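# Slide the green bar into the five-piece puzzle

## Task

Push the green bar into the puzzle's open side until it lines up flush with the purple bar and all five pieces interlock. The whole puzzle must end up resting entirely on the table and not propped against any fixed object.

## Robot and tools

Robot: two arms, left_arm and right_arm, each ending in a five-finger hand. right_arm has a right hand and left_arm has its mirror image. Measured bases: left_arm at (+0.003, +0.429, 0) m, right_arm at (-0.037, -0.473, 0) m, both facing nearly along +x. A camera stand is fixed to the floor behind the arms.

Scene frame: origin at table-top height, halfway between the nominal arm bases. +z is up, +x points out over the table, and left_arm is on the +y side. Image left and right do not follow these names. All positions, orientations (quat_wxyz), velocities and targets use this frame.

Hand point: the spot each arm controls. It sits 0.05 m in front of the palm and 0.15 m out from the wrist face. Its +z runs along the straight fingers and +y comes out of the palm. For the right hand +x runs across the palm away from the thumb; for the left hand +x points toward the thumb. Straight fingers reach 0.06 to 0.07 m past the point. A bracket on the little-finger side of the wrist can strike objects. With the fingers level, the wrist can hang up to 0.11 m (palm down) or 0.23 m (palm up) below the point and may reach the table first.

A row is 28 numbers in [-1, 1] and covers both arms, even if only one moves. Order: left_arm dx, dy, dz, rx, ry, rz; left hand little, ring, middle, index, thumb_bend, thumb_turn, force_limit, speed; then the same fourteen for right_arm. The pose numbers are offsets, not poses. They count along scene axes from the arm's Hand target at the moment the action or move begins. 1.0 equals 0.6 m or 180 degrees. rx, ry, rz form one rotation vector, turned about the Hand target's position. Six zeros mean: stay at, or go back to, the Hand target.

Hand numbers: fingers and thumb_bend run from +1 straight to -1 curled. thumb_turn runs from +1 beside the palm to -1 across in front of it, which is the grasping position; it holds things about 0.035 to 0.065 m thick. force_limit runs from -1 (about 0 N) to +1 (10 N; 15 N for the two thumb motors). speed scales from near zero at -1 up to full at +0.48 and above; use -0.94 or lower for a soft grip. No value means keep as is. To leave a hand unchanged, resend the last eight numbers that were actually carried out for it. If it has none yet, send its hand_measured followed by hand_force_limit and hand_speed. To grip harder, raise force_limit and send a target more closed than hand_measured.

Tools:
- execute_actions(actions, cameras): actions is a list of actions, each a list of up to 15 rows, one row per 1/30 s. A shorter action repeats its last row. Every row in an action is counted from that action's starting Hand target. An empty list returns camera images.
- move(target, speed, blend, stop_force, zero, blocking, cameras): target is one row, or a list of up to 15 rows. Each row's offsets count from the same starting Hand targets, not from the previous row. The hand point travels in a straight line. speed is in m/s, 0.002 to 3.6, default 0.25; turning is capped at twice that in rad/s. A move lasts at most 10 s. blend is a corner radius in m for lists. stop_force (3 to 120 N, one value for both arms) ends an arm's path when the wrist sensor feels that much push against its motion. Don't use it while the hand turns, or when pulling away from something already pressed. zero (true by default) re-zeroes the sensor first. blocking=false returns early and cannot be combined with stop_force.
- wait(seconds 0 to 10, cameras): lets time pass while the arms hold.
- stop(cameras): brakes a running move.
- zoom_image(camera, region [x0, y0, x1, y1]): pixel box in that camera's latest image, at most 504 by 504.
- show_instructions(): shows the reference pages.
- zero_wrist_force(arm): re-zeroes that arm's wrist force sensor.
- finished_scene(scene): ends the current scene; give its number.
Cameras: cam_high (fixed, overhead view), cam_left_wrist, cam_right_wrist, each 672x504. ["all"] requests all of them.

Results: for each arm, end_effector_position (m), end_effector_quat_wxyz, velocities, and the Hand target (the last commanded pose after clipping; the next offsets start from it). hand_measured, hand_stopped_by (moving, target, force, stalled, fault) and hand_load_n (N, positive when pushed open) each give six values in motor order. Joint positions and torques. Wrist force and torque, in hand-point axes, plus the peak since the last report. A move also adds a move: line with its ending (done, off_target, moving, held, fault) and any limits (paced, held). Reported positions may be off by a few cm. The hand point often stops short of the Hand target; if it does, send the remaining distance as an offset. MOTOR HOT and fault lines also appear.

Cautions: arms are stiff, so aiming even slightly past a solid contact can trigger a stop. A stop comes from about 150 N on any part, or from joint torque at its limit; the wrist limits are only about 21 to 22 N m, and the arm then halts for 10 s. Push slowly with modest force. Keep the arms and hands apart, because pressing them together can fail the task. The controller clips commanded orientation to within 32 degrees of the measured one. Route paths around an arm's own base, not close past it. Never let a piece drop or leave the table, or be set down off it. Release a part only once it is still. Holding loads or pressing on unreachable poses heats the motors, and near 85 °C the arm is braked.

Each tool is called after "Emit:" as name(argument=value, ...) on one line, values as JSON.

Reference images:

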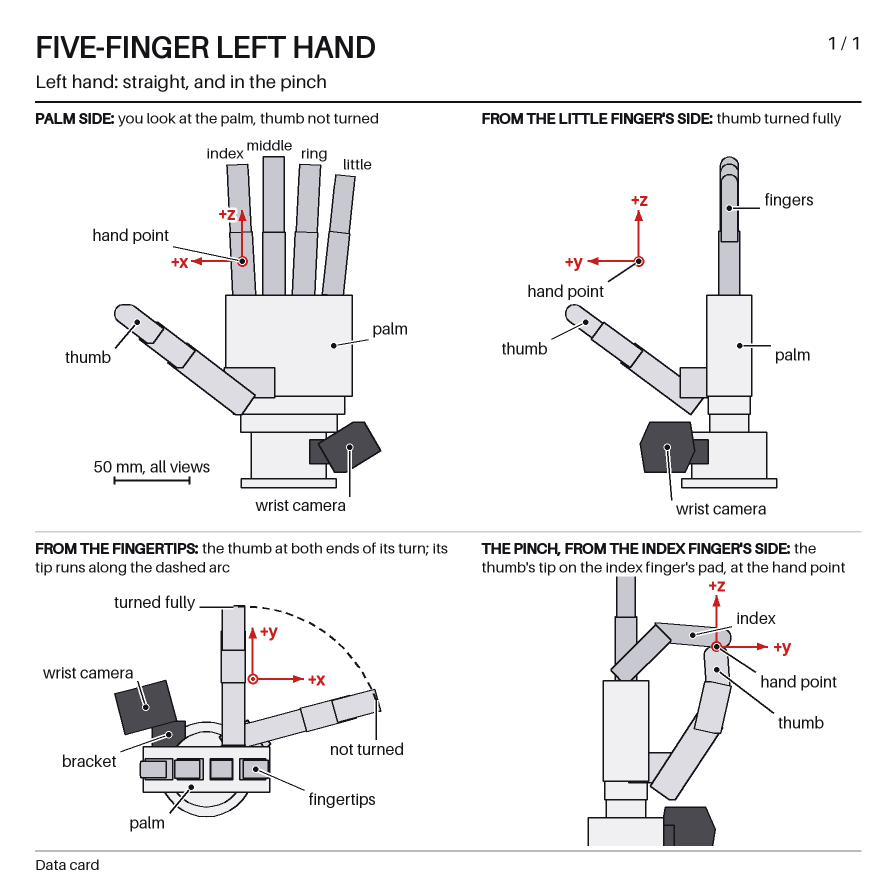

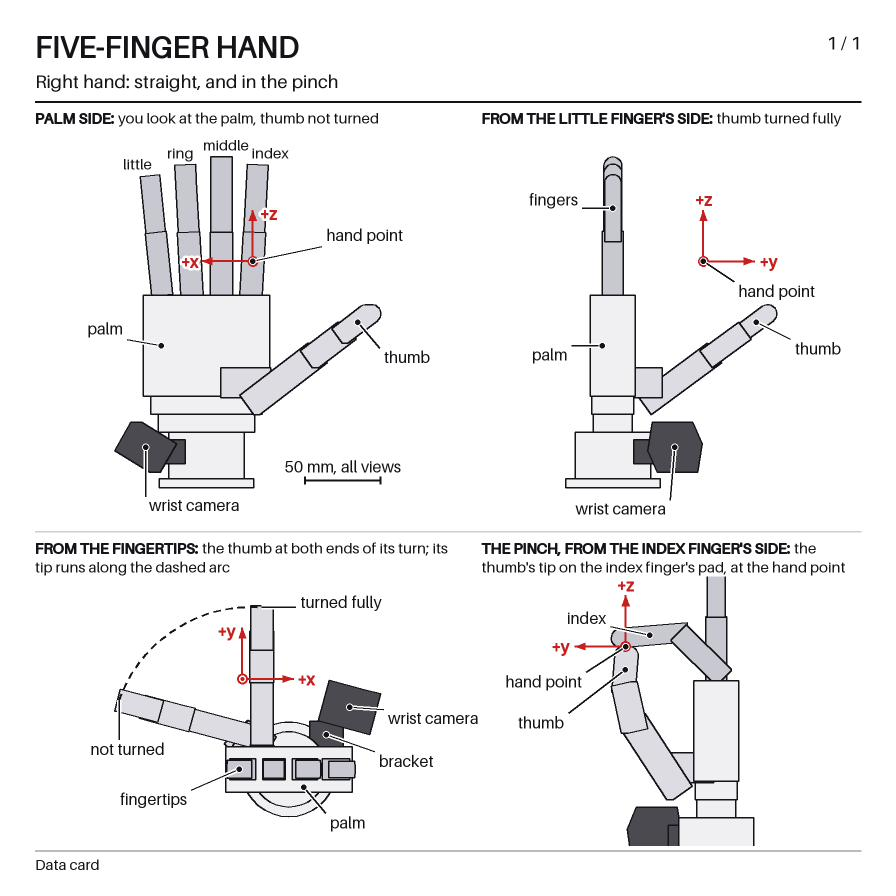

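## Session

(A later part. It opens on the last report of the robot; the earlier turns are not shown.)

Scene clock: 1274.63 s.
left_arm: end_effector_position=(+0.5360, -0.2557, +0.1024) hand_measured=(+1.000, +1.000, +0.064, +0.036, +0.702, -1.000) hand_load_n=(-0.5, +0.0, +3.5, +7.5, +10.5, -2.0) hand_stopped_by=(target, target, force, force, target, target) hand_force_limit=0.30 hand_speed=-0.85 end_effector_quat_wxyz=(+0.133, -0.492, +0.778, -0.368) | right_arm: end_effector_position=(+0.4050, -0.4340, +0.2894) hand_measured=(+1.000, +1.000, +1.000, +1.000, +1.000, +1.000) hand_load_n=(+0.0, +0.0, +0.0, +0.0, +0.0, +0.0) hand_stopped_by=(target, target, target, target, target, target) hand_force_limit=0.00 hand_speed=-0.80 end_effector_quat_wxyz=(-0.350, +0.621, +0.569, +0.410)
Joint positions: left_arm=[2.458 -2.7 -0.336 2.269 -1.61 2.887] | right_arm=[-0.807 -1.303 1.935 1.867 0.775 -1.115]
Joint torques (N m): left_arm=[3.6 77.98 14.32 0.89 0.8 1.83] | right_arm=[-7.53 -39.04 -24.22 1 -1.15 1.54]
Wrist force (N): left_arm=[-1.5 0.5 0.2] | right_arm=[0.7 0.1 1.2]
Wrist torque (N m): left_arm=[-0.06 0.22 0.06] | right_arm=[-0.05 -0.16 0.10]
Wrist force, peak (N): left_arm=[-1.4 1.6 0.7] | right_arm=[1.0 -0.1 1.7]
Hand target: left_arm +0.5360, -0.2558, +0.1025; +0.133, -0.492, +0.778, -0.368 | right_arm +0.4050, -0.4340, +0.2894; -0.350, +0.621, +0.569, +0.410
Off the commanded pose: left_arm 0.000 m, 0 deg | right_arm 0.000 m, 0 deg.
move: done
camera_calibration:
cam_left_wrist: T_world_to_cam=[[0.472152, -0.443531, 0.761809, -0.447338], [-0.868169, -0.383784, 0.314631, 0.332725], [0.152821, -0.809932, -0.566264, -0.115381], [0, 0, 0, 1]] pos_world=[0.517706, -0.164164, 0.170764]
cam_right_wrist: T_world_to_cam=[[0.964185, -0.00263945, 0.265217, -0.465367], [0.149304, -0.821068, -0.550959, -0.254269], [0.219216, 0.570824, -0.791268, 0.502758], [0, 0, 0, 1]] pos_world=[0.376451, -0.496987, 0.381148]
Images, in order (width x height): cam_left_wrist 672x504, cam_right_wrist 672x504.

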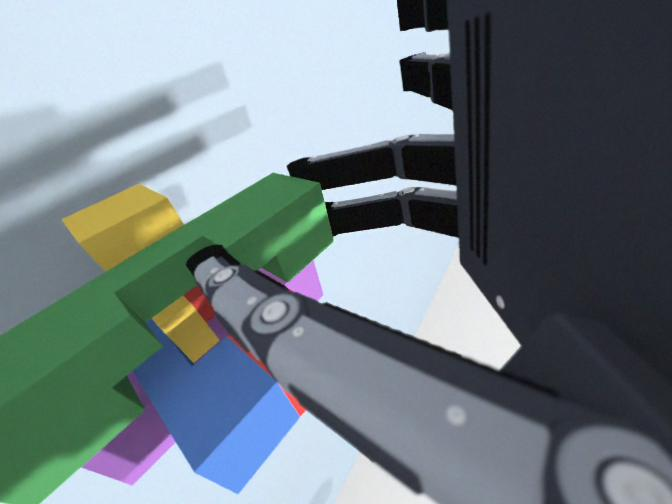

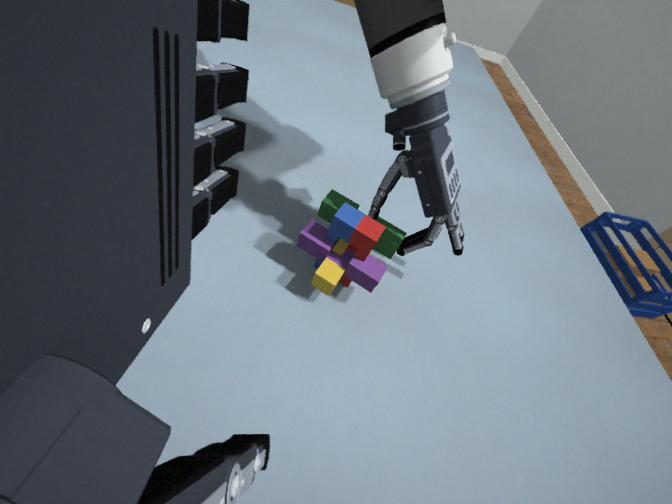

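Emit:
execute_actions(actions=[])

Scene clock: 1298.10 s.
left_arm: end_effector_position=(+0.5360, -0.2558, +0.1025) hand_measured=(+1.000, +1.000, +0.064, +0.036, +0.702, -1.000) hand_load_n=(+0.0, +0.0, +3.5, +7.5, +10.5, -2.0) hand_stopped_by=(target, target, force, force, target, target) hand_force_limit=0.30 hand_speed=-0.85 end_effector_quat_wxyz=(+0.133, -0.492, +0.778, -0.368) | right_arm: end_effector_position=(+0.4050, -0.4340, +0.2894) hand_measured=(+1.000, +1.000, +1.000, +1.000, +1.000, +1.000) hand_load_n=(+0.0, +0.0, +0.0, +0.0, +0.0, +0.0) hand_stopped_by=(target, target, target, target, target, target) hand_force_limit=0.00 hand_speed=-0.80 end_effector_quat_wxyz=(-0.350, +0.621, +0.569, +0.410)
Joint positions: left_arm=[2.458 -2.7 -0.336 2.269 -1.61 2.887] | right_arm=[-0.807 -1.303 1.935 1.867 0.775 -1.115]
Joint velocities: within noise
Joint torques (N m): left_arm=[-4.65 77.91 31.45 -0.69 -0.87 1.67] | right_arm=[-6.46 -40.6 -25.18 0.92 -1.32 1.34]
Wrist force (N): left_arm=[-1.2 0.7 0.1] | right_arm=[1.0 -0.1 1.1]
Wrist torque (N m): left_arm=[-0.04 0.17 0.07] | right_arm=[-0.06 -0.19 0.11]
Wrist force, peak (N): left_arm=[-1.5 0.8 0.0] | right_arm=[1.2 -0.2 1.6]
Hand target: left_arm +0.5360, -0.2558, +0.1025; +0.133, -0.492, +0.778, -0.368 | right_arm +0.4050, -0.4340, +0.2894; -0.350, +0.621, +0.569, +0.410
Off the commanded pose: left_arm 0.000 m, 0 deg | right_arm 0.000 m, 0 deg.
camera_calibration:
cam_left_wrist: T_world_to_cam=[[0.472017, -0.443417, 0.761959, -0.447395], [-0.868223, -0.383749, 0.314524, 0.332707], [0.152936, -0.810011, -0.566121, -0.115503], [0, 0, 0, 1]] pos_world=[0.517706, -0.164265, 0.170863]
cam_right_wrist: T_world_to_cam=[[0.964185, -0.00263945, 0.265217, -0.465367], [0.149304, -0.821068, -0.550959, -0.254269], [0.219216, 0.570824, -0.791268, 0.502758], [0, 0, 0, 1]] pos_world=[0.376451, -0.496987, 0.381148]

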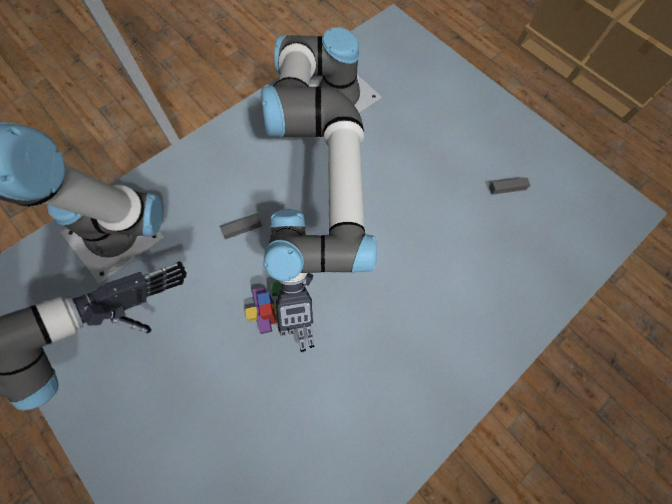

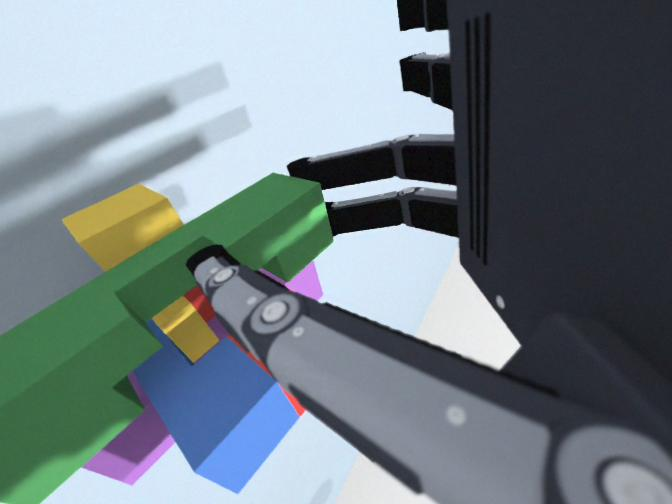

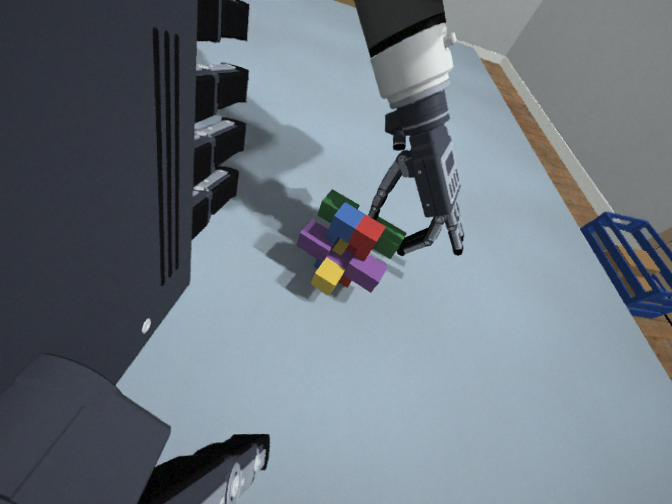

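Emit:
zoom_image(camera="cam_right_wrist", region=[325, 190, 365, 230])

Emit:
zoom_image(camera="cam_right_wrist", region=[360, 215, 400, 255])

Emit:
zoom_image(camera="cam_right_wrist", region=[290, 180, 410, 300])

Scaled by 12.600 from the camera's 672x504 image, which has a finer 960x720 frame.

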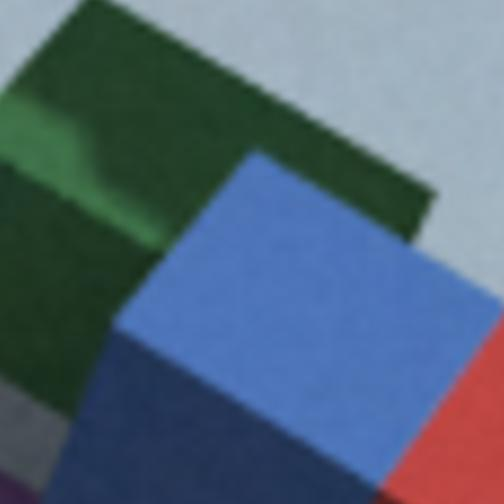

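Scaled by 12.600 from the camera's 672x504 image, which has a finer 960x720 frame.

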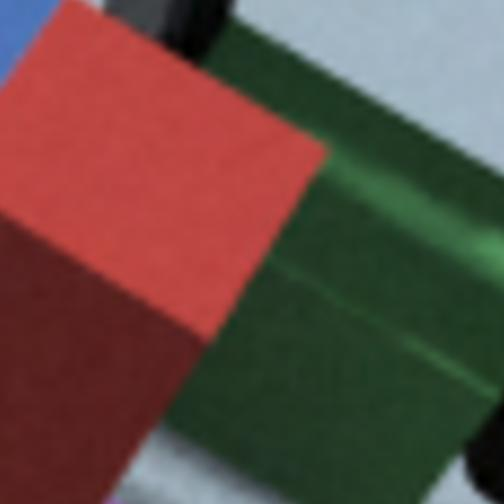

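Scaled by 4.200 from the camera's 672x504 image, which has a finer 960x720 frame.

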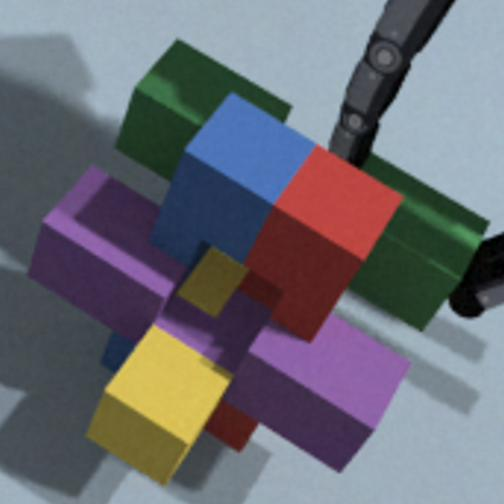

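Emit:
move(target=[0.00093, -0.00263, 0, 0, 0, -0.00694, 1, 1, -0.25, -0.25, 0.7, -1, 0.3, -0.85, 0, 0, 0, 0, 0, 0, 1, 1, 1, 1, 1, 1, 0, -0.8], speed=0.02, cameras=["cam_right_wrist", "cam_left_wrist"])

Emit:
zoom_image(camera="cam_right_wrist", region=[325, 180, 365, 220])

Emit:
zoom_image(camera="cam_right_wrist", region=[370, 220, 410, 260])

Emit:
zoom_image(camera="cam_left_wrist", region=[130, 390, 230, 490])

Emit:
zoom_image(camera="cam_left_wrist", region=[230, 240, 330, 340])

Scene clock: 1366.77 s.
left_arm: end_effector_position=(+0.5366, -0.2573, +0.1025) hand_measured=(+1.000, +1.000, +0.064, +0.036, +0.702, -1.000) hand_load_n=(+0.0, +0.0, +3.5, +7.5, +10.5, -2.5) hand_stopped_by=(target, target, force, force, target, target) hand_force_limit=0.30 hand_speed=-0.85 end_effector_quat_wxyz=(+0.129, -0.483, +0.783, -0.370) | right_arm: end_effector_position=(+0.4050, -0.4340, +0.2894) hand_measured=(+1.000, +1.000, +1.000, +1.000, +1.000, +1.000) hand_load_n=(+0.0, +0.0, +0.0, +0.0, +0.0, +0.0) hand_stopped_by=(target, target, target, target, target, target) hand_force_limit=0.00 hand_speed=-0.80 end_effector_quat_wxyz=(-0.350, +0.621, +0.569, +0.410)
Joint positions: left_arm=[2.461 -2.713 -0.31 2.257 -1.592 2.904] | right_arm=[-0.807 -1.303 1.935 1.867 0.775 -1.115]
Joint torques (N m): left_arm=[0.25 69.3 16.75 -1.1 -0.79 -2.21] | right_arm=[-6.16 -40.68 -24.71 0.96 -1.21 1.42]
Wrist force (N): left_arm=[-1.2 0.7 0.2] | right_arm=[1.1 -0.2 1.3]
Wrist torque (N m): left_arm=[-0.04 0.17 -0.03] | right_arm=[-0.11 -0.22 0.11]
Wrist force, peak (N): left_arm=[-1.5 0.6 0.1] | right_arm=[1.1 -0.1 1.5]
Hand target: left_arm +0.5365, -0.2573, +0.1025; +0.129, -0.483, +0.783, -0.370 | right_arm +0.4050, -0.4340, +0.2894; -0.350, +0.621, +0.569, +0.410
Off the commanded pose: left_arm 0.000 m, 0 deg | right_arm 0.000 m, 0 deg.
move: done
camera_calibration:
cam_left_wrist: T_world_to_cam=[[0.462035, -0.45381, 0.761958, -0.44563], [-0.876509, -0.36456, 0.31437, 0.34205], [0.135115, -0.813113, -0.566208, -0.108011], [0, 0, 0, 1]] pos_world=[0.5203, -0.165359, 0.170864]
cam_right_wrist: T_world_to_cam=[[0.964185, -0.00263945, 0.265217, -0.465367], [0.149304, -0.821068, -0.550959, -0.254269], [0.219216, 0.570824, -0.791268, 0.502758], [0, 0, 0, 1]] pos_world=[0.376451, -0.496987, 0.381148]
Images, in order (width x height): cam_left_wrist 672x504, cam_right_wrist 672x504.

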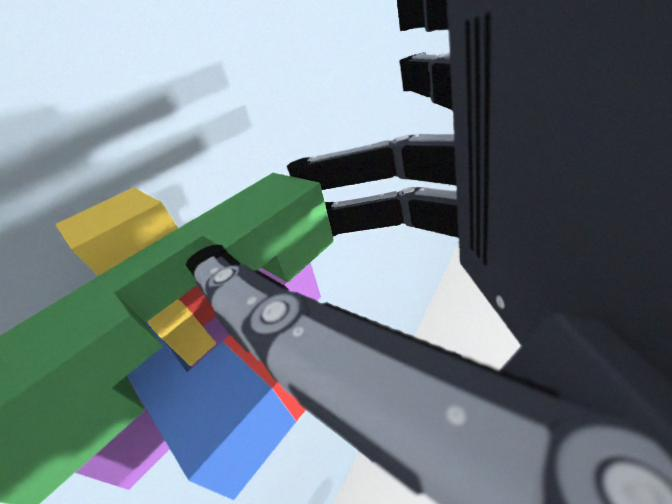

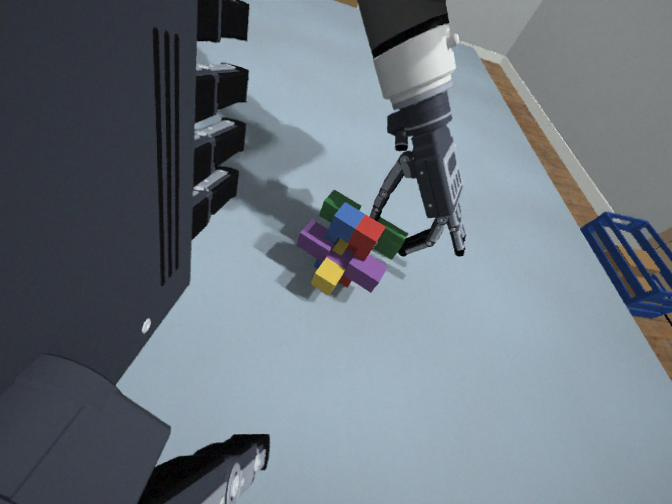

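Scaled by 12.600 from the camera's 672x504 image, which has a finer 960x720 frame.

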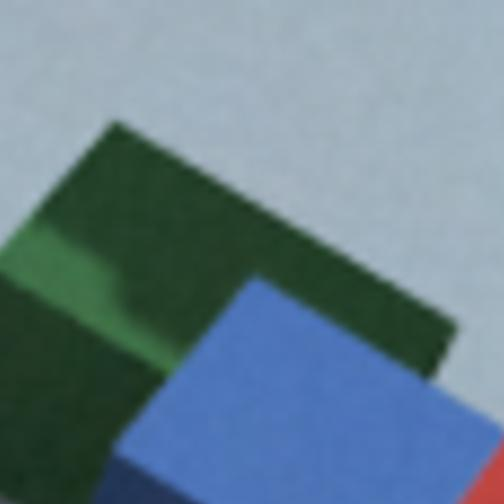

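Scaled by 12.600 from the camera's 672x504 image, which has a finer 960x720 frame.

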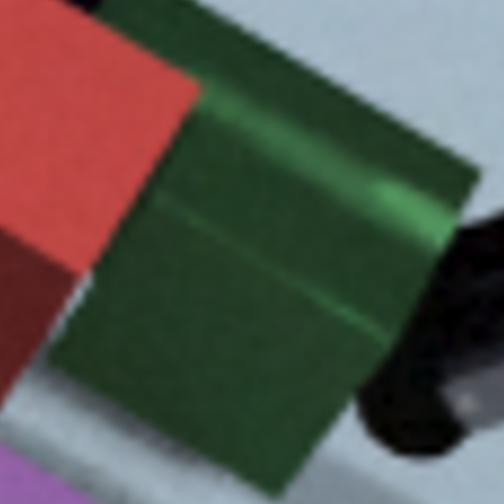

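Scaled by 5.040 from the camera's 672x504 image, which has a finer 960x720 frame.

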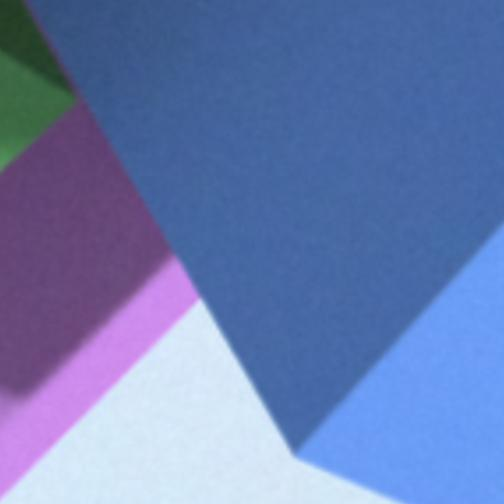

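Scaled by 5.040 from the camera's 672x504 image, which has a finer 960x720 frame.

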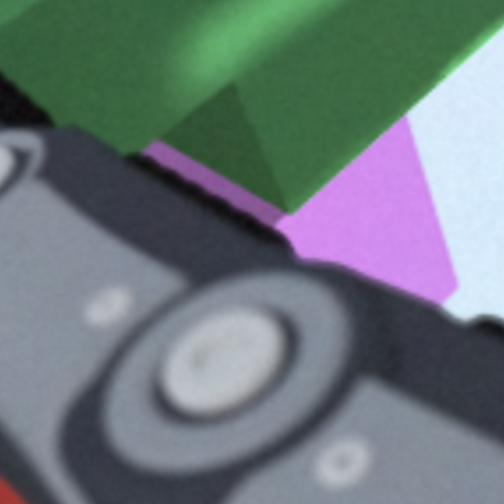

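Emit:
zoom_image(camera="cam_right_wrist", region=[365, 235, 385, 255])

Emit:
zoom_image(camera="cam_right_wrist", region=[310, 185, 350, 225])

Scaled by 25.200 from the camera's 672x504 image, which has a finer 960x720 frame.

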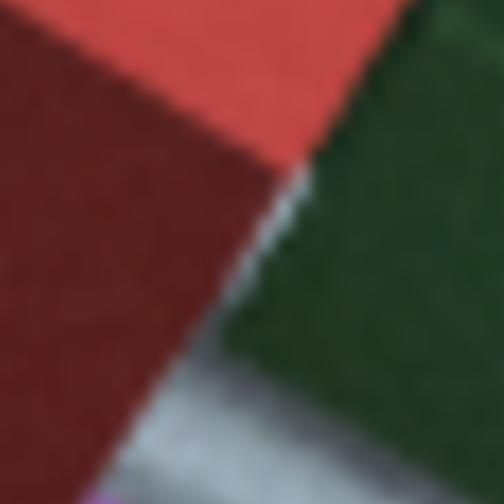

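Scaled by 12.600 from the camera's 672x504 image, which has a finer 960x720 frame.

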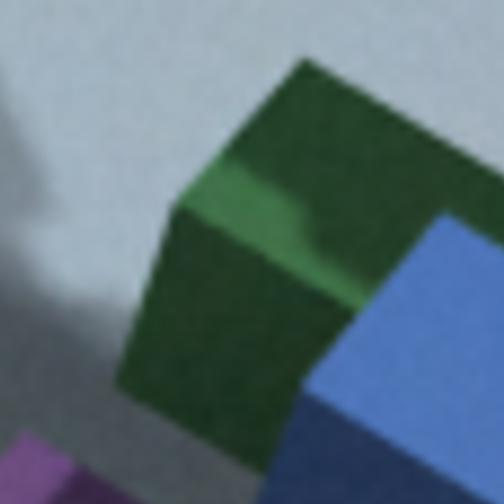

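Emit:
zoom_image(camera="cam_right_wrist", region=[295, 210, 335, 250])

Emit:
zoom_image(camera="cam_right_wrist", region=[355, 255, 395, 295])

Emit:
zoom_image(camera="cam_right_wrist", region=[305, 250, 345, 290])

Scaled by 12.600 from the camera's 672x504 image, which has a finer 960x720 frame.

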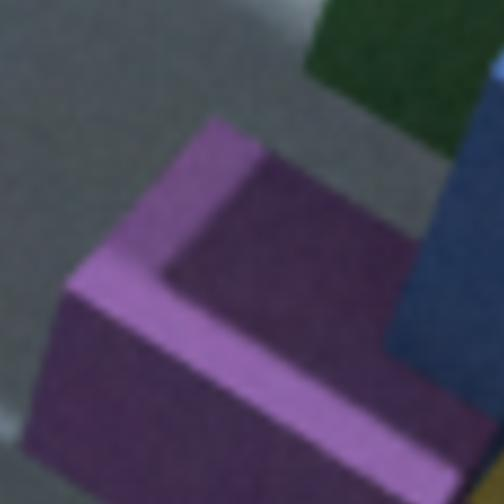

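Scaled by 12.600 from the camera's 672x504 image, which has a finer 960x720 frame.

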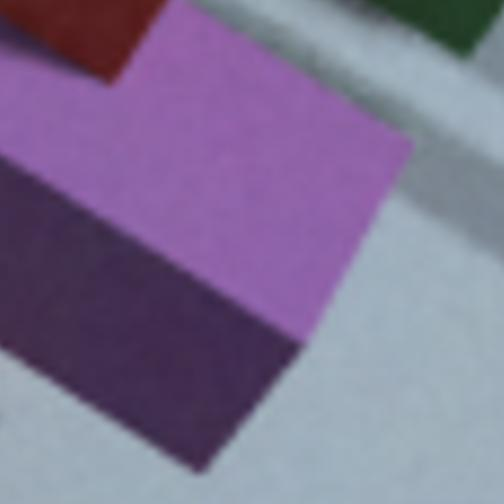

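Scaled by 12.600 from the camera's 672x504 image, which has a finer 960x720 frame.

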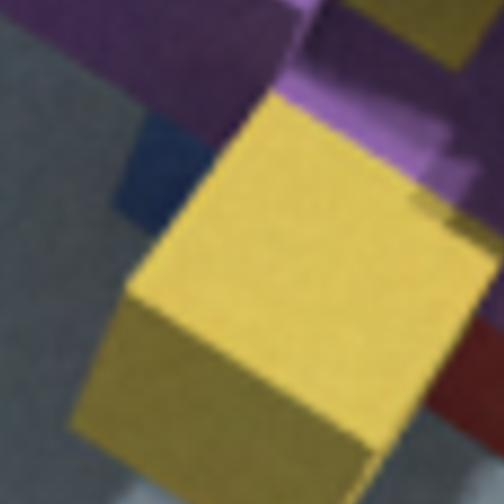

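Emit:
move(target=[-0.00208, 0.0, 0, 0, 0, -0.00389, 1, 1, -0.25, -0.25, 0.7, -1, 0.3, -0.85, 0, 0, 0, 0, 0, 0, 1, 1, 1, 1, 1, 1, 0, -0.8], speed=0.02, cameras=["cam_right_wrist", "cam_left_wrist"])

Emit:
zoom_image(camera="cam_right_wrist", region=[325, 180, 365, 220])

Emit:
zoom_image(camera="cam_right_wrist", region=[370, 220, 410, 260])

Emit:
zoom_image(camera="cam_left_wrist", region=[120, 390, 220, 490])

Emit:
zoom_image(camera="cam_right_wrist", region=[310, 185, 350, 225])

Scene clock: 1436.17 s.
left_arm: end_effector_position=(+0.5353, -0.2574, +0.1025) hand_measured=(+1.000, +1.000, +0.064, +0.036, +0.702, -1.000) hand_load_n=(+0.0, +0.0, +3.5, +7.0, +10.5, -2.5) hand_stopped_by=(target, target, force, force, target, target) hand_force_limit=0.30 hand_speed=-0.85 end_effector_quat_wxyz=(+0.127, -0.478, +0.786, -0.370) | right_arm: end_effector_position=(+0.4050, -0.4340, +0.2894) hand_measured=(+1.000, +1.000, +1.000, +1.000, +1.000, +1.000) hand_load_n=(+0.0, +0.0, +0.0, +0.0, +0.0, +0.0) hand_stopped_by=(target, target, target, target, target, target) hand_force_limit=0.00 hand_speed=-0.80 end_effector_quat_wxyz=(-0.350, +0.621, +0.569, +0.410)
Joint positions: left_arm=[2.463 -2.708 -0.32 2.262 -1.582 2.914] | right_arm=[-0.807 -1.303 1.935 1.867 0.775 -1.115]
Joint torques (N m): left_arm=[5.03 74.52 19.45 0.53 -0.24 -0.14] | right_arm=[-6.56 -40.76 -25.29 0.95 -1.06 1.28]
Wrist force (N): left_arm=[-1.3 0.7 0.2] | right_arm=[0.8 -0.2 1.3]
Wrist torque (N m): left_arm=[-0.04 0.18 -0.03] | right_arm=[-0.11 -0.18 0.09]
Wrist force, peak (N): left_arm=[-1.4 0.7 0.2] | right_arm=[1.2 -0.1 1.6]
Hand target: left_arm +0.5353, -0.2573, +0.1025; +0.127, -0.479, +0.786, -0.370 | right_arm +0.4050, -0.4340, +0.2894; -0.350, +0.621, +0.569, +0.410
Off the commanded pose: left_arm 0.000 m, 0 deg | right_arm 0.000 m, 0 deg.
move: done
camera_calibration:
cam_left_wrist: T_world_to_cam=[[0.456469, -0.459371, 0.76198, -0.443542], [-0.880907, -0.353705, 0.314477, 0.346021], [0.125054, -0.814783, -0.566119, -0.102967], [0, 0, 0, 1]] pos_world=[0.520152, -0.165257, 0.170863]
cam_right_wrist: T_world_to_cam=[[0.964185, -0.00263945, 0.265217, -0.465367], [0.149304, -0.821068, -0.550959, -0.254269], [0.219216, 0.570824, -0.791268, 0.502758], [0, 0, 0, 1]] pos_world=[0.376451, -0.496987, 0.381148]
Images, in order (width x height): cam_left_wrist 672x504, cam_right_wrist 672x504.

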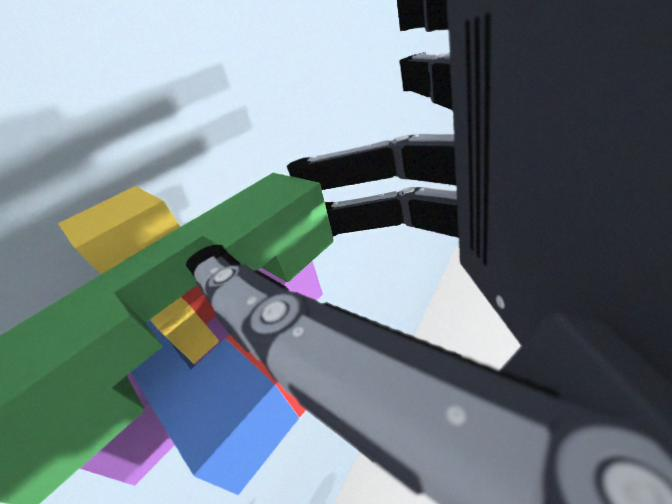

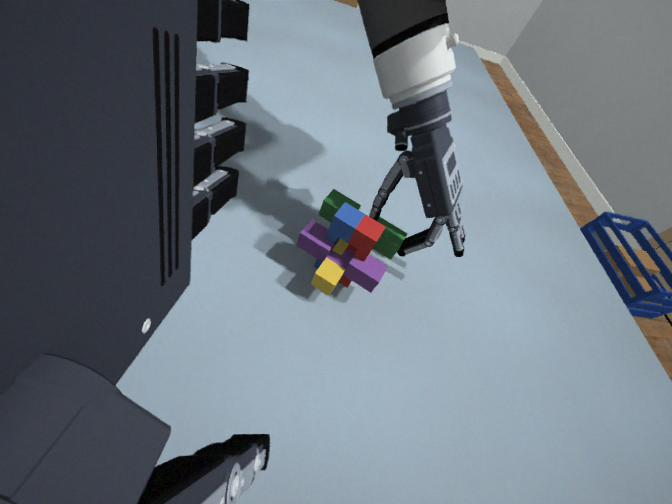

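Scaled by 12.600 from the camera's 672x504 image, which has a finer 960x720 frame.

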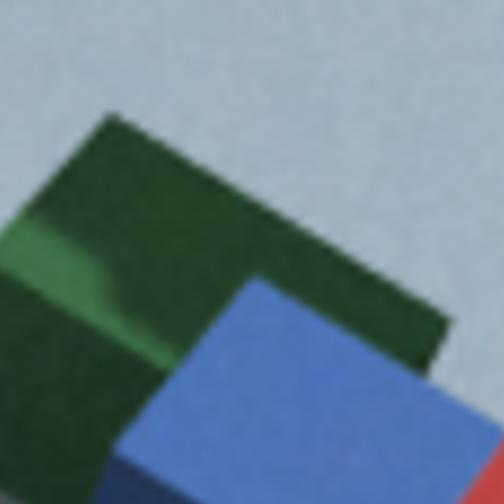

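Scaled by 12.600 from the camera's 672x504 image, which has a finer 960x720 frame.

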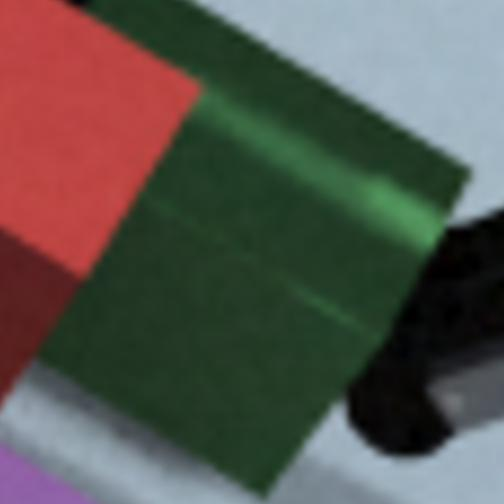

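Scaled by 5.040 from the camera's 672x504 image, which has a finer 960x720 frame.

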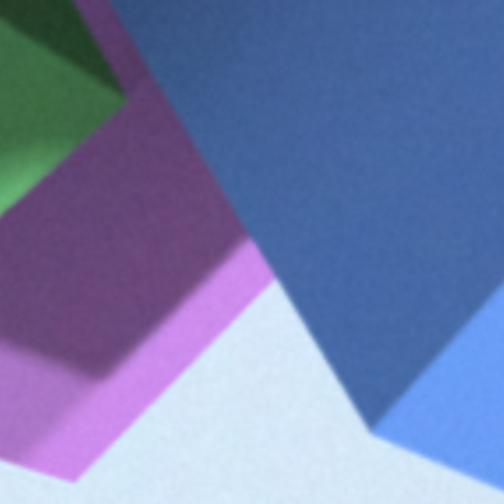

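Scaled by 12.600 from the camera's 672x504 image, which has a finer 960x720 frame.

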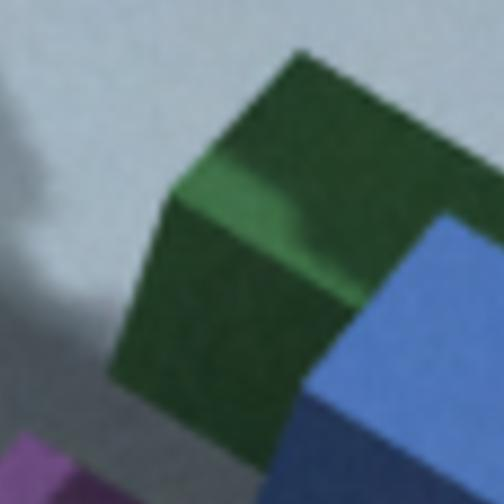

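Emit:
move(target=[-0.00773, -0.01285, 0, 0, 0, 0, 1, 1, -0.25, -0.25, 0.7, -1, 0.3, -0.85, 0, 0, 0, 0, 0, 0, 1, 1, 1, 1, 1, 1, 0, -0.8], speed=0.02, cameras=["cam_right_wrist", "cam_left_wrist"])

Emit:
zoom_image(camera="cam_right_wrist", region=[325, 180, 365, 220])

Emit:
zoom_image(camera="cam_right_wrist", region=[360, 220, 400, 260])

Emit:
zoom_image(camera="cam_left_wrist", region=[90, 370, 210, 490])

Scene clock: 1453.83 s.
left_arm: end_effector_position=(+0.5306, -0.2651, +0.1024) hand_measured=(+1.000, +1.000, +0.064, +0.036, +0.702, -1.000) hand_load_n=(+0.0, +0.0, +3.5, +7.0, +10.5, -2.5) hand_stopped_by=(target, target, force, force, target, target) hand_force_limit=0.30 hand_speed=-0.85 end_effector_quat_wxyz=(+0.127, -0.479, +0.786, -0.370) | right_arm: end_effector_position=(+0.4050, -0.4340, +0.2894) hand_measured=(+1.000, +1.000, +1.000, +1.000, +1.000, +1.000) hand_load_n=(+0.0, +0.0, +0.0, +0.0, +0.0, +0.0) hand_stopped_by=(target, target, target, target, target, target) hand_force_limit=0.00 hand_speed=-0.80 end_effector_quat_wxyz=(-0.350, +0.621, +0.569, +0.410)
Joint positions: left_arm=[2.45 -2.735 -0.267 2.235 -1.591 2.905] | right_arm=[-0.807 -1.303 1.935 1.867 0.775 -1.115]
Joint torques (N m): left_arm=[6.85 76.22 12.24 0.12 0.73 1.78] | right_arm=[-7.67 -39.52 -25.78 1.11 -1.1 1.41]
Wrist force (N): left_arm=[-1.6 0.7 0.1] | right_arm=[1.1 -0.1 1.2]
Wrist torque (N m): left_arm=[-0.02 0.17 -0.02] | right_arm=[-0.08 -0.20 0.11]
Wrist force, peak (N): left_arm=[-1.8 0.5 0.0] | right_arm=[1.1 0.1 1.6]
Hand target: left_arm +0.5306, -0.2651, +0.1025; +0.127, -0.479, +0.786, -0.370 | right_arm +0.4050, -0.4340, +0.2894; -0.350, +0.621, +0.569, +0.410
Off the commanded pose: left_arm 0.000 m, 0 deg | right_arm 0.000 m, 0 deg.
move: done
camera_calibration:
cam_left_wrist: T_world_to_cam=[[0.456752, -0.459177, 0.761928, -0.44496], [-0.880732, -0.354003, 0.314631, 0.339019], [0.125254, -0.814763, -0.566103, -0.108812], [0, 0, 0, 1]] pos_world=[0.51545, -0.172957, 0.170763]
cam_right_wrist: T_world_to_cam=[[0.964185, -0.00263945, 0.265217, -0.465367], [0.149304, -0.821068, -0.550959, -0.254269], [0.219216, 0.570824, -0.791268, 0.502758], [0, 0, 0, 1]] pos_world=[0.376451, -0.496987, 0.381148]
Images, in order (width x height): cam_left_wrist 672x504, cam_right_wrist 672x504.

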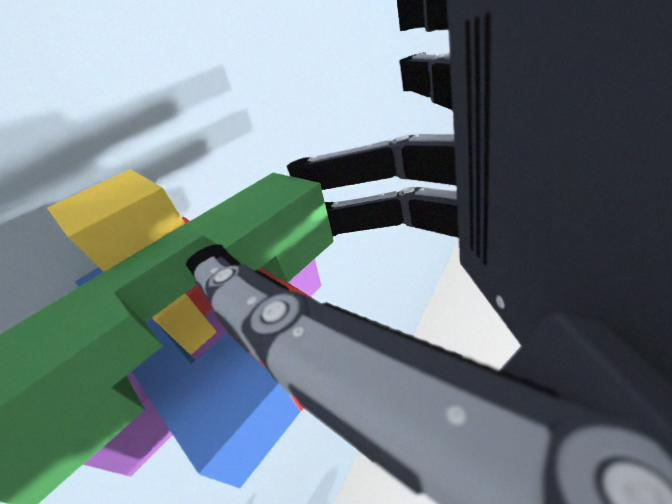

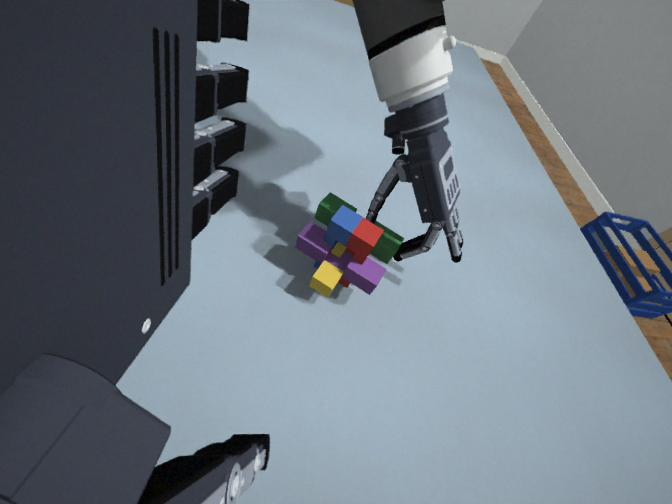

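Scaled by 12.600 from the camera's 672x504 image, which has a finer 960x720 frame.

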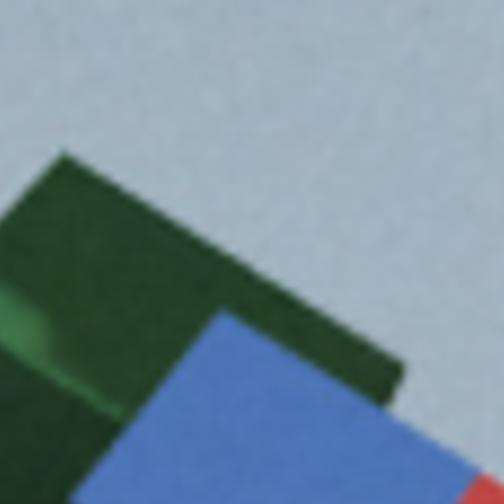

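Scaled by 12.600 from the camera's 672x504 image, which has a finer 960x720 frame.

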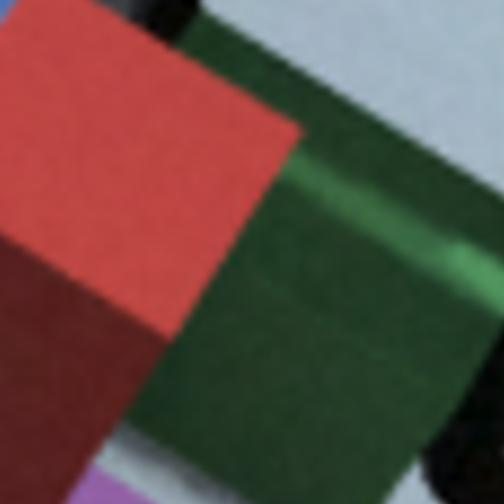

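Scaled by 4.200 from the camera's 672x504 image, which has a finer 960x720 frame.

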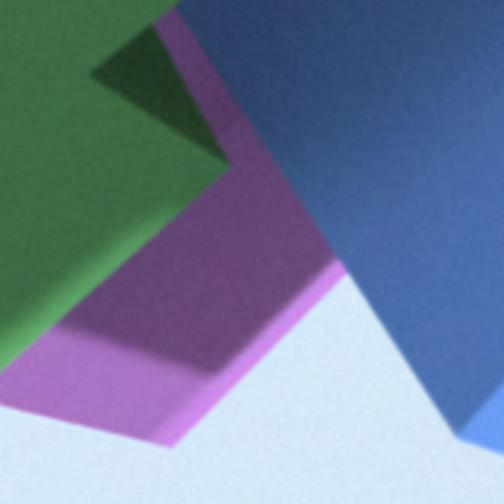

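Emit:
move(target=[0.00642, 0.00978, 0, 0, 0, 0, 1, 1, -0.25, -0.25, 0.7, -1, 0.3, -0.85, 0, 0, 0, 0, 0, 0, 1, 1, 1, 1, 1, 1, 0, -0.8], speed=0.02, cameras=["cam_right_wrist", "cam_left_wrist"])

Emit:
zoom_image(camera="cam_right_wrist", region=[325, 180, 365, 220])

Emit:
zoom_image(camera="cam_right_wrist", region=[360, 220, 400, 260])

Emit:
zoom_image(camera="cam_left_wrist", region=[90, 370, 210, 490])

Emit:
zoom_image(camera="cam_left_wrist", region=[240, 230, 340, 330])

Scene clock: 1475.43 s.
left_arm: end_effector_position=(+0.5346, -0.2591, +0.1025) hand_measured=(+1.000, +1.000, +0.064, +0.036, +0.702, -1.000) hand_load_n=(+0.0, +0.0, +3.0, +7.0, +10.5, -2.0) hand_stopped_by=(target, target, force, force, target, target) hand_force_limit=0.30 hand_speed=-0.85 end_effector_quat_wxyz=(+0.127, -0.479, +0.786, -0.371) | right_arm: end_effector_position=(+0.4050, -0.4340, +0.2894) hand_measured=(+1.000, +1.000, +1.000, +1.000, +1.000, +1.000) hand_load_n=(+0.0, +0.0, +0.0, +0.0, +0.0, +0.0) hand_stopped_by=(target, target, target, target, target, target) hand_force_limit=0.00 hand_speed=-0.80 end_effector_quat_wxyz=(-0.350, +0.621, +0.569, +0.410)
Joint positions: left_arm=[2.46 -2.715 -0.305 2.255 -1.584 2.912] | right_arm=[-0.807 -1.303 1.935 1.867 0.775 -1.115]
Joint torques (N m): left_arm=[-6 61.14 31.66 -1.2 -0.77 -0.83] | right_arm=[-7.22 -40.3 -24.9 1.15 -1.07 1.44]
Wrist force (N): left_arm=[-1.2 0.8 0.0] | right_arm=[0.8 0.0 1.0]
Wrist torque (N m): left_arm=[-0.02 0.15 -0.02] | right_arm=[-0.05 -0.17 0.10]
Wrist force, peak (N): left_arm=[-1.7 0.8 0.0] | right_arm=[1.2 -0.2 1.6]
Hand target: left_arm +0.5345, -0.2592, +0.1025; +0.127, -0.479, +0.786, -0.370 | right_arm +0.4050, -0.4340, +0.2894; -0.350, +0.621, +0.569, +0.410
Off the commanded pose: left_arm 0.000 m, 0 deg | right_arm 0.000 m, 0 deg.
move: done
camera_calibration:
cam_left_wrist: T_world_to_cam=[[0.456537, -0.459264, 0.762004, -0.443979], [-0.880844, -0.35389, 0.314446, 0.344655], [0.125252, -0.814762, -0.566104, -0.104354], [0, 0, 0, 1]] pos_world=[0.519351, -0.166957, 0.170863]
cam_right_wrist: T_world_to_cam=[[0.964185, -0.00263945, 0.265217, -0.465367], [0.149304, -0.821068, -0.550959, -0.254269], [0.219216, 0.570824, -0.791268, 0.502758], [0, 0, 0, 1]] pos_world=[0.376451, -0.496987, 0.381148]
Images, in order (width x height): cam_left_wrist 672x504, cam_right_wrist 672x504.

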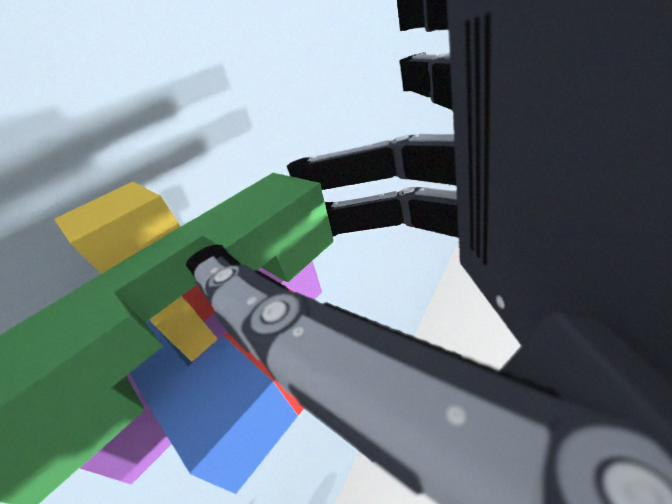

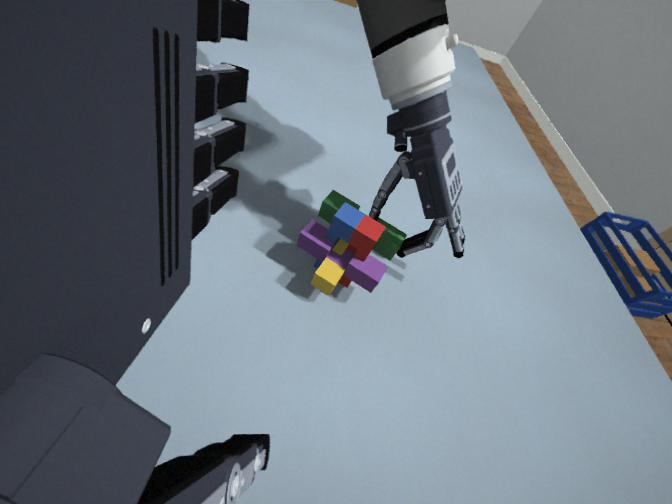

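Scaled by 12.600 from the camera's 672x504 image, which has a finer 960x720 frame.

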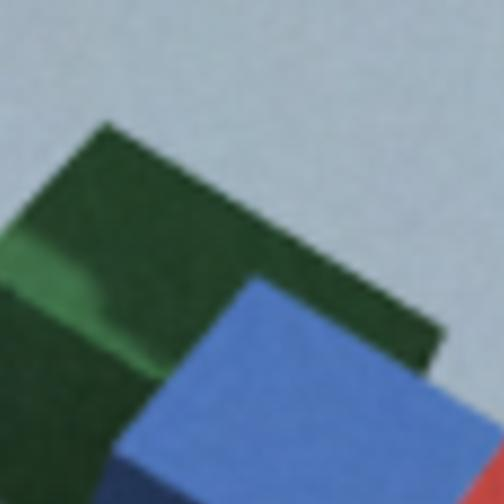

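Scaled by 12.600 from the camera's 672x504 image, which has a finer 960x720 frame.

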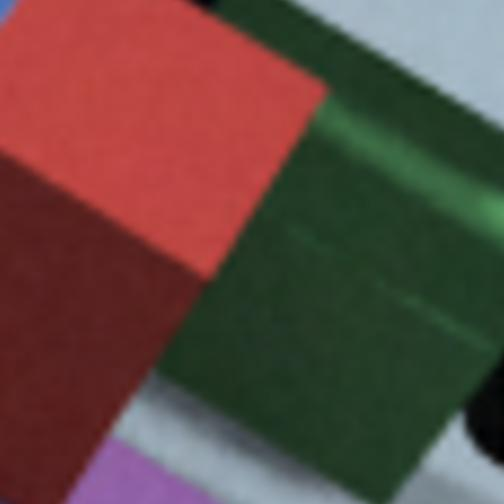

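Scaled by 4.200 from the camera's 672x504 image, which has a finer 960x720 frame.

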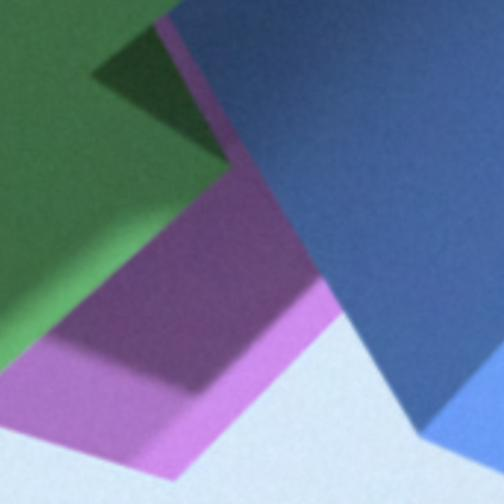

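Scaled by 5.040 from the camera's 672x504 image, which has a finer 960x720 frame.

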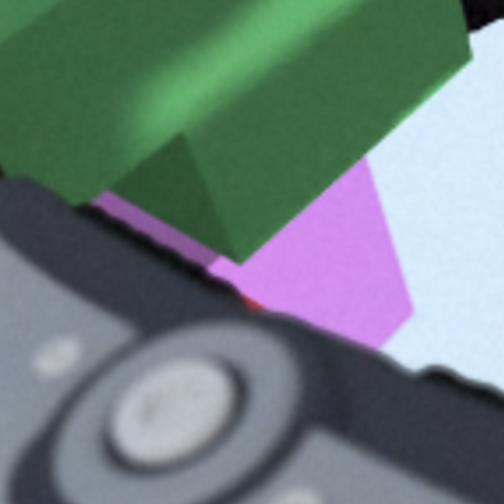

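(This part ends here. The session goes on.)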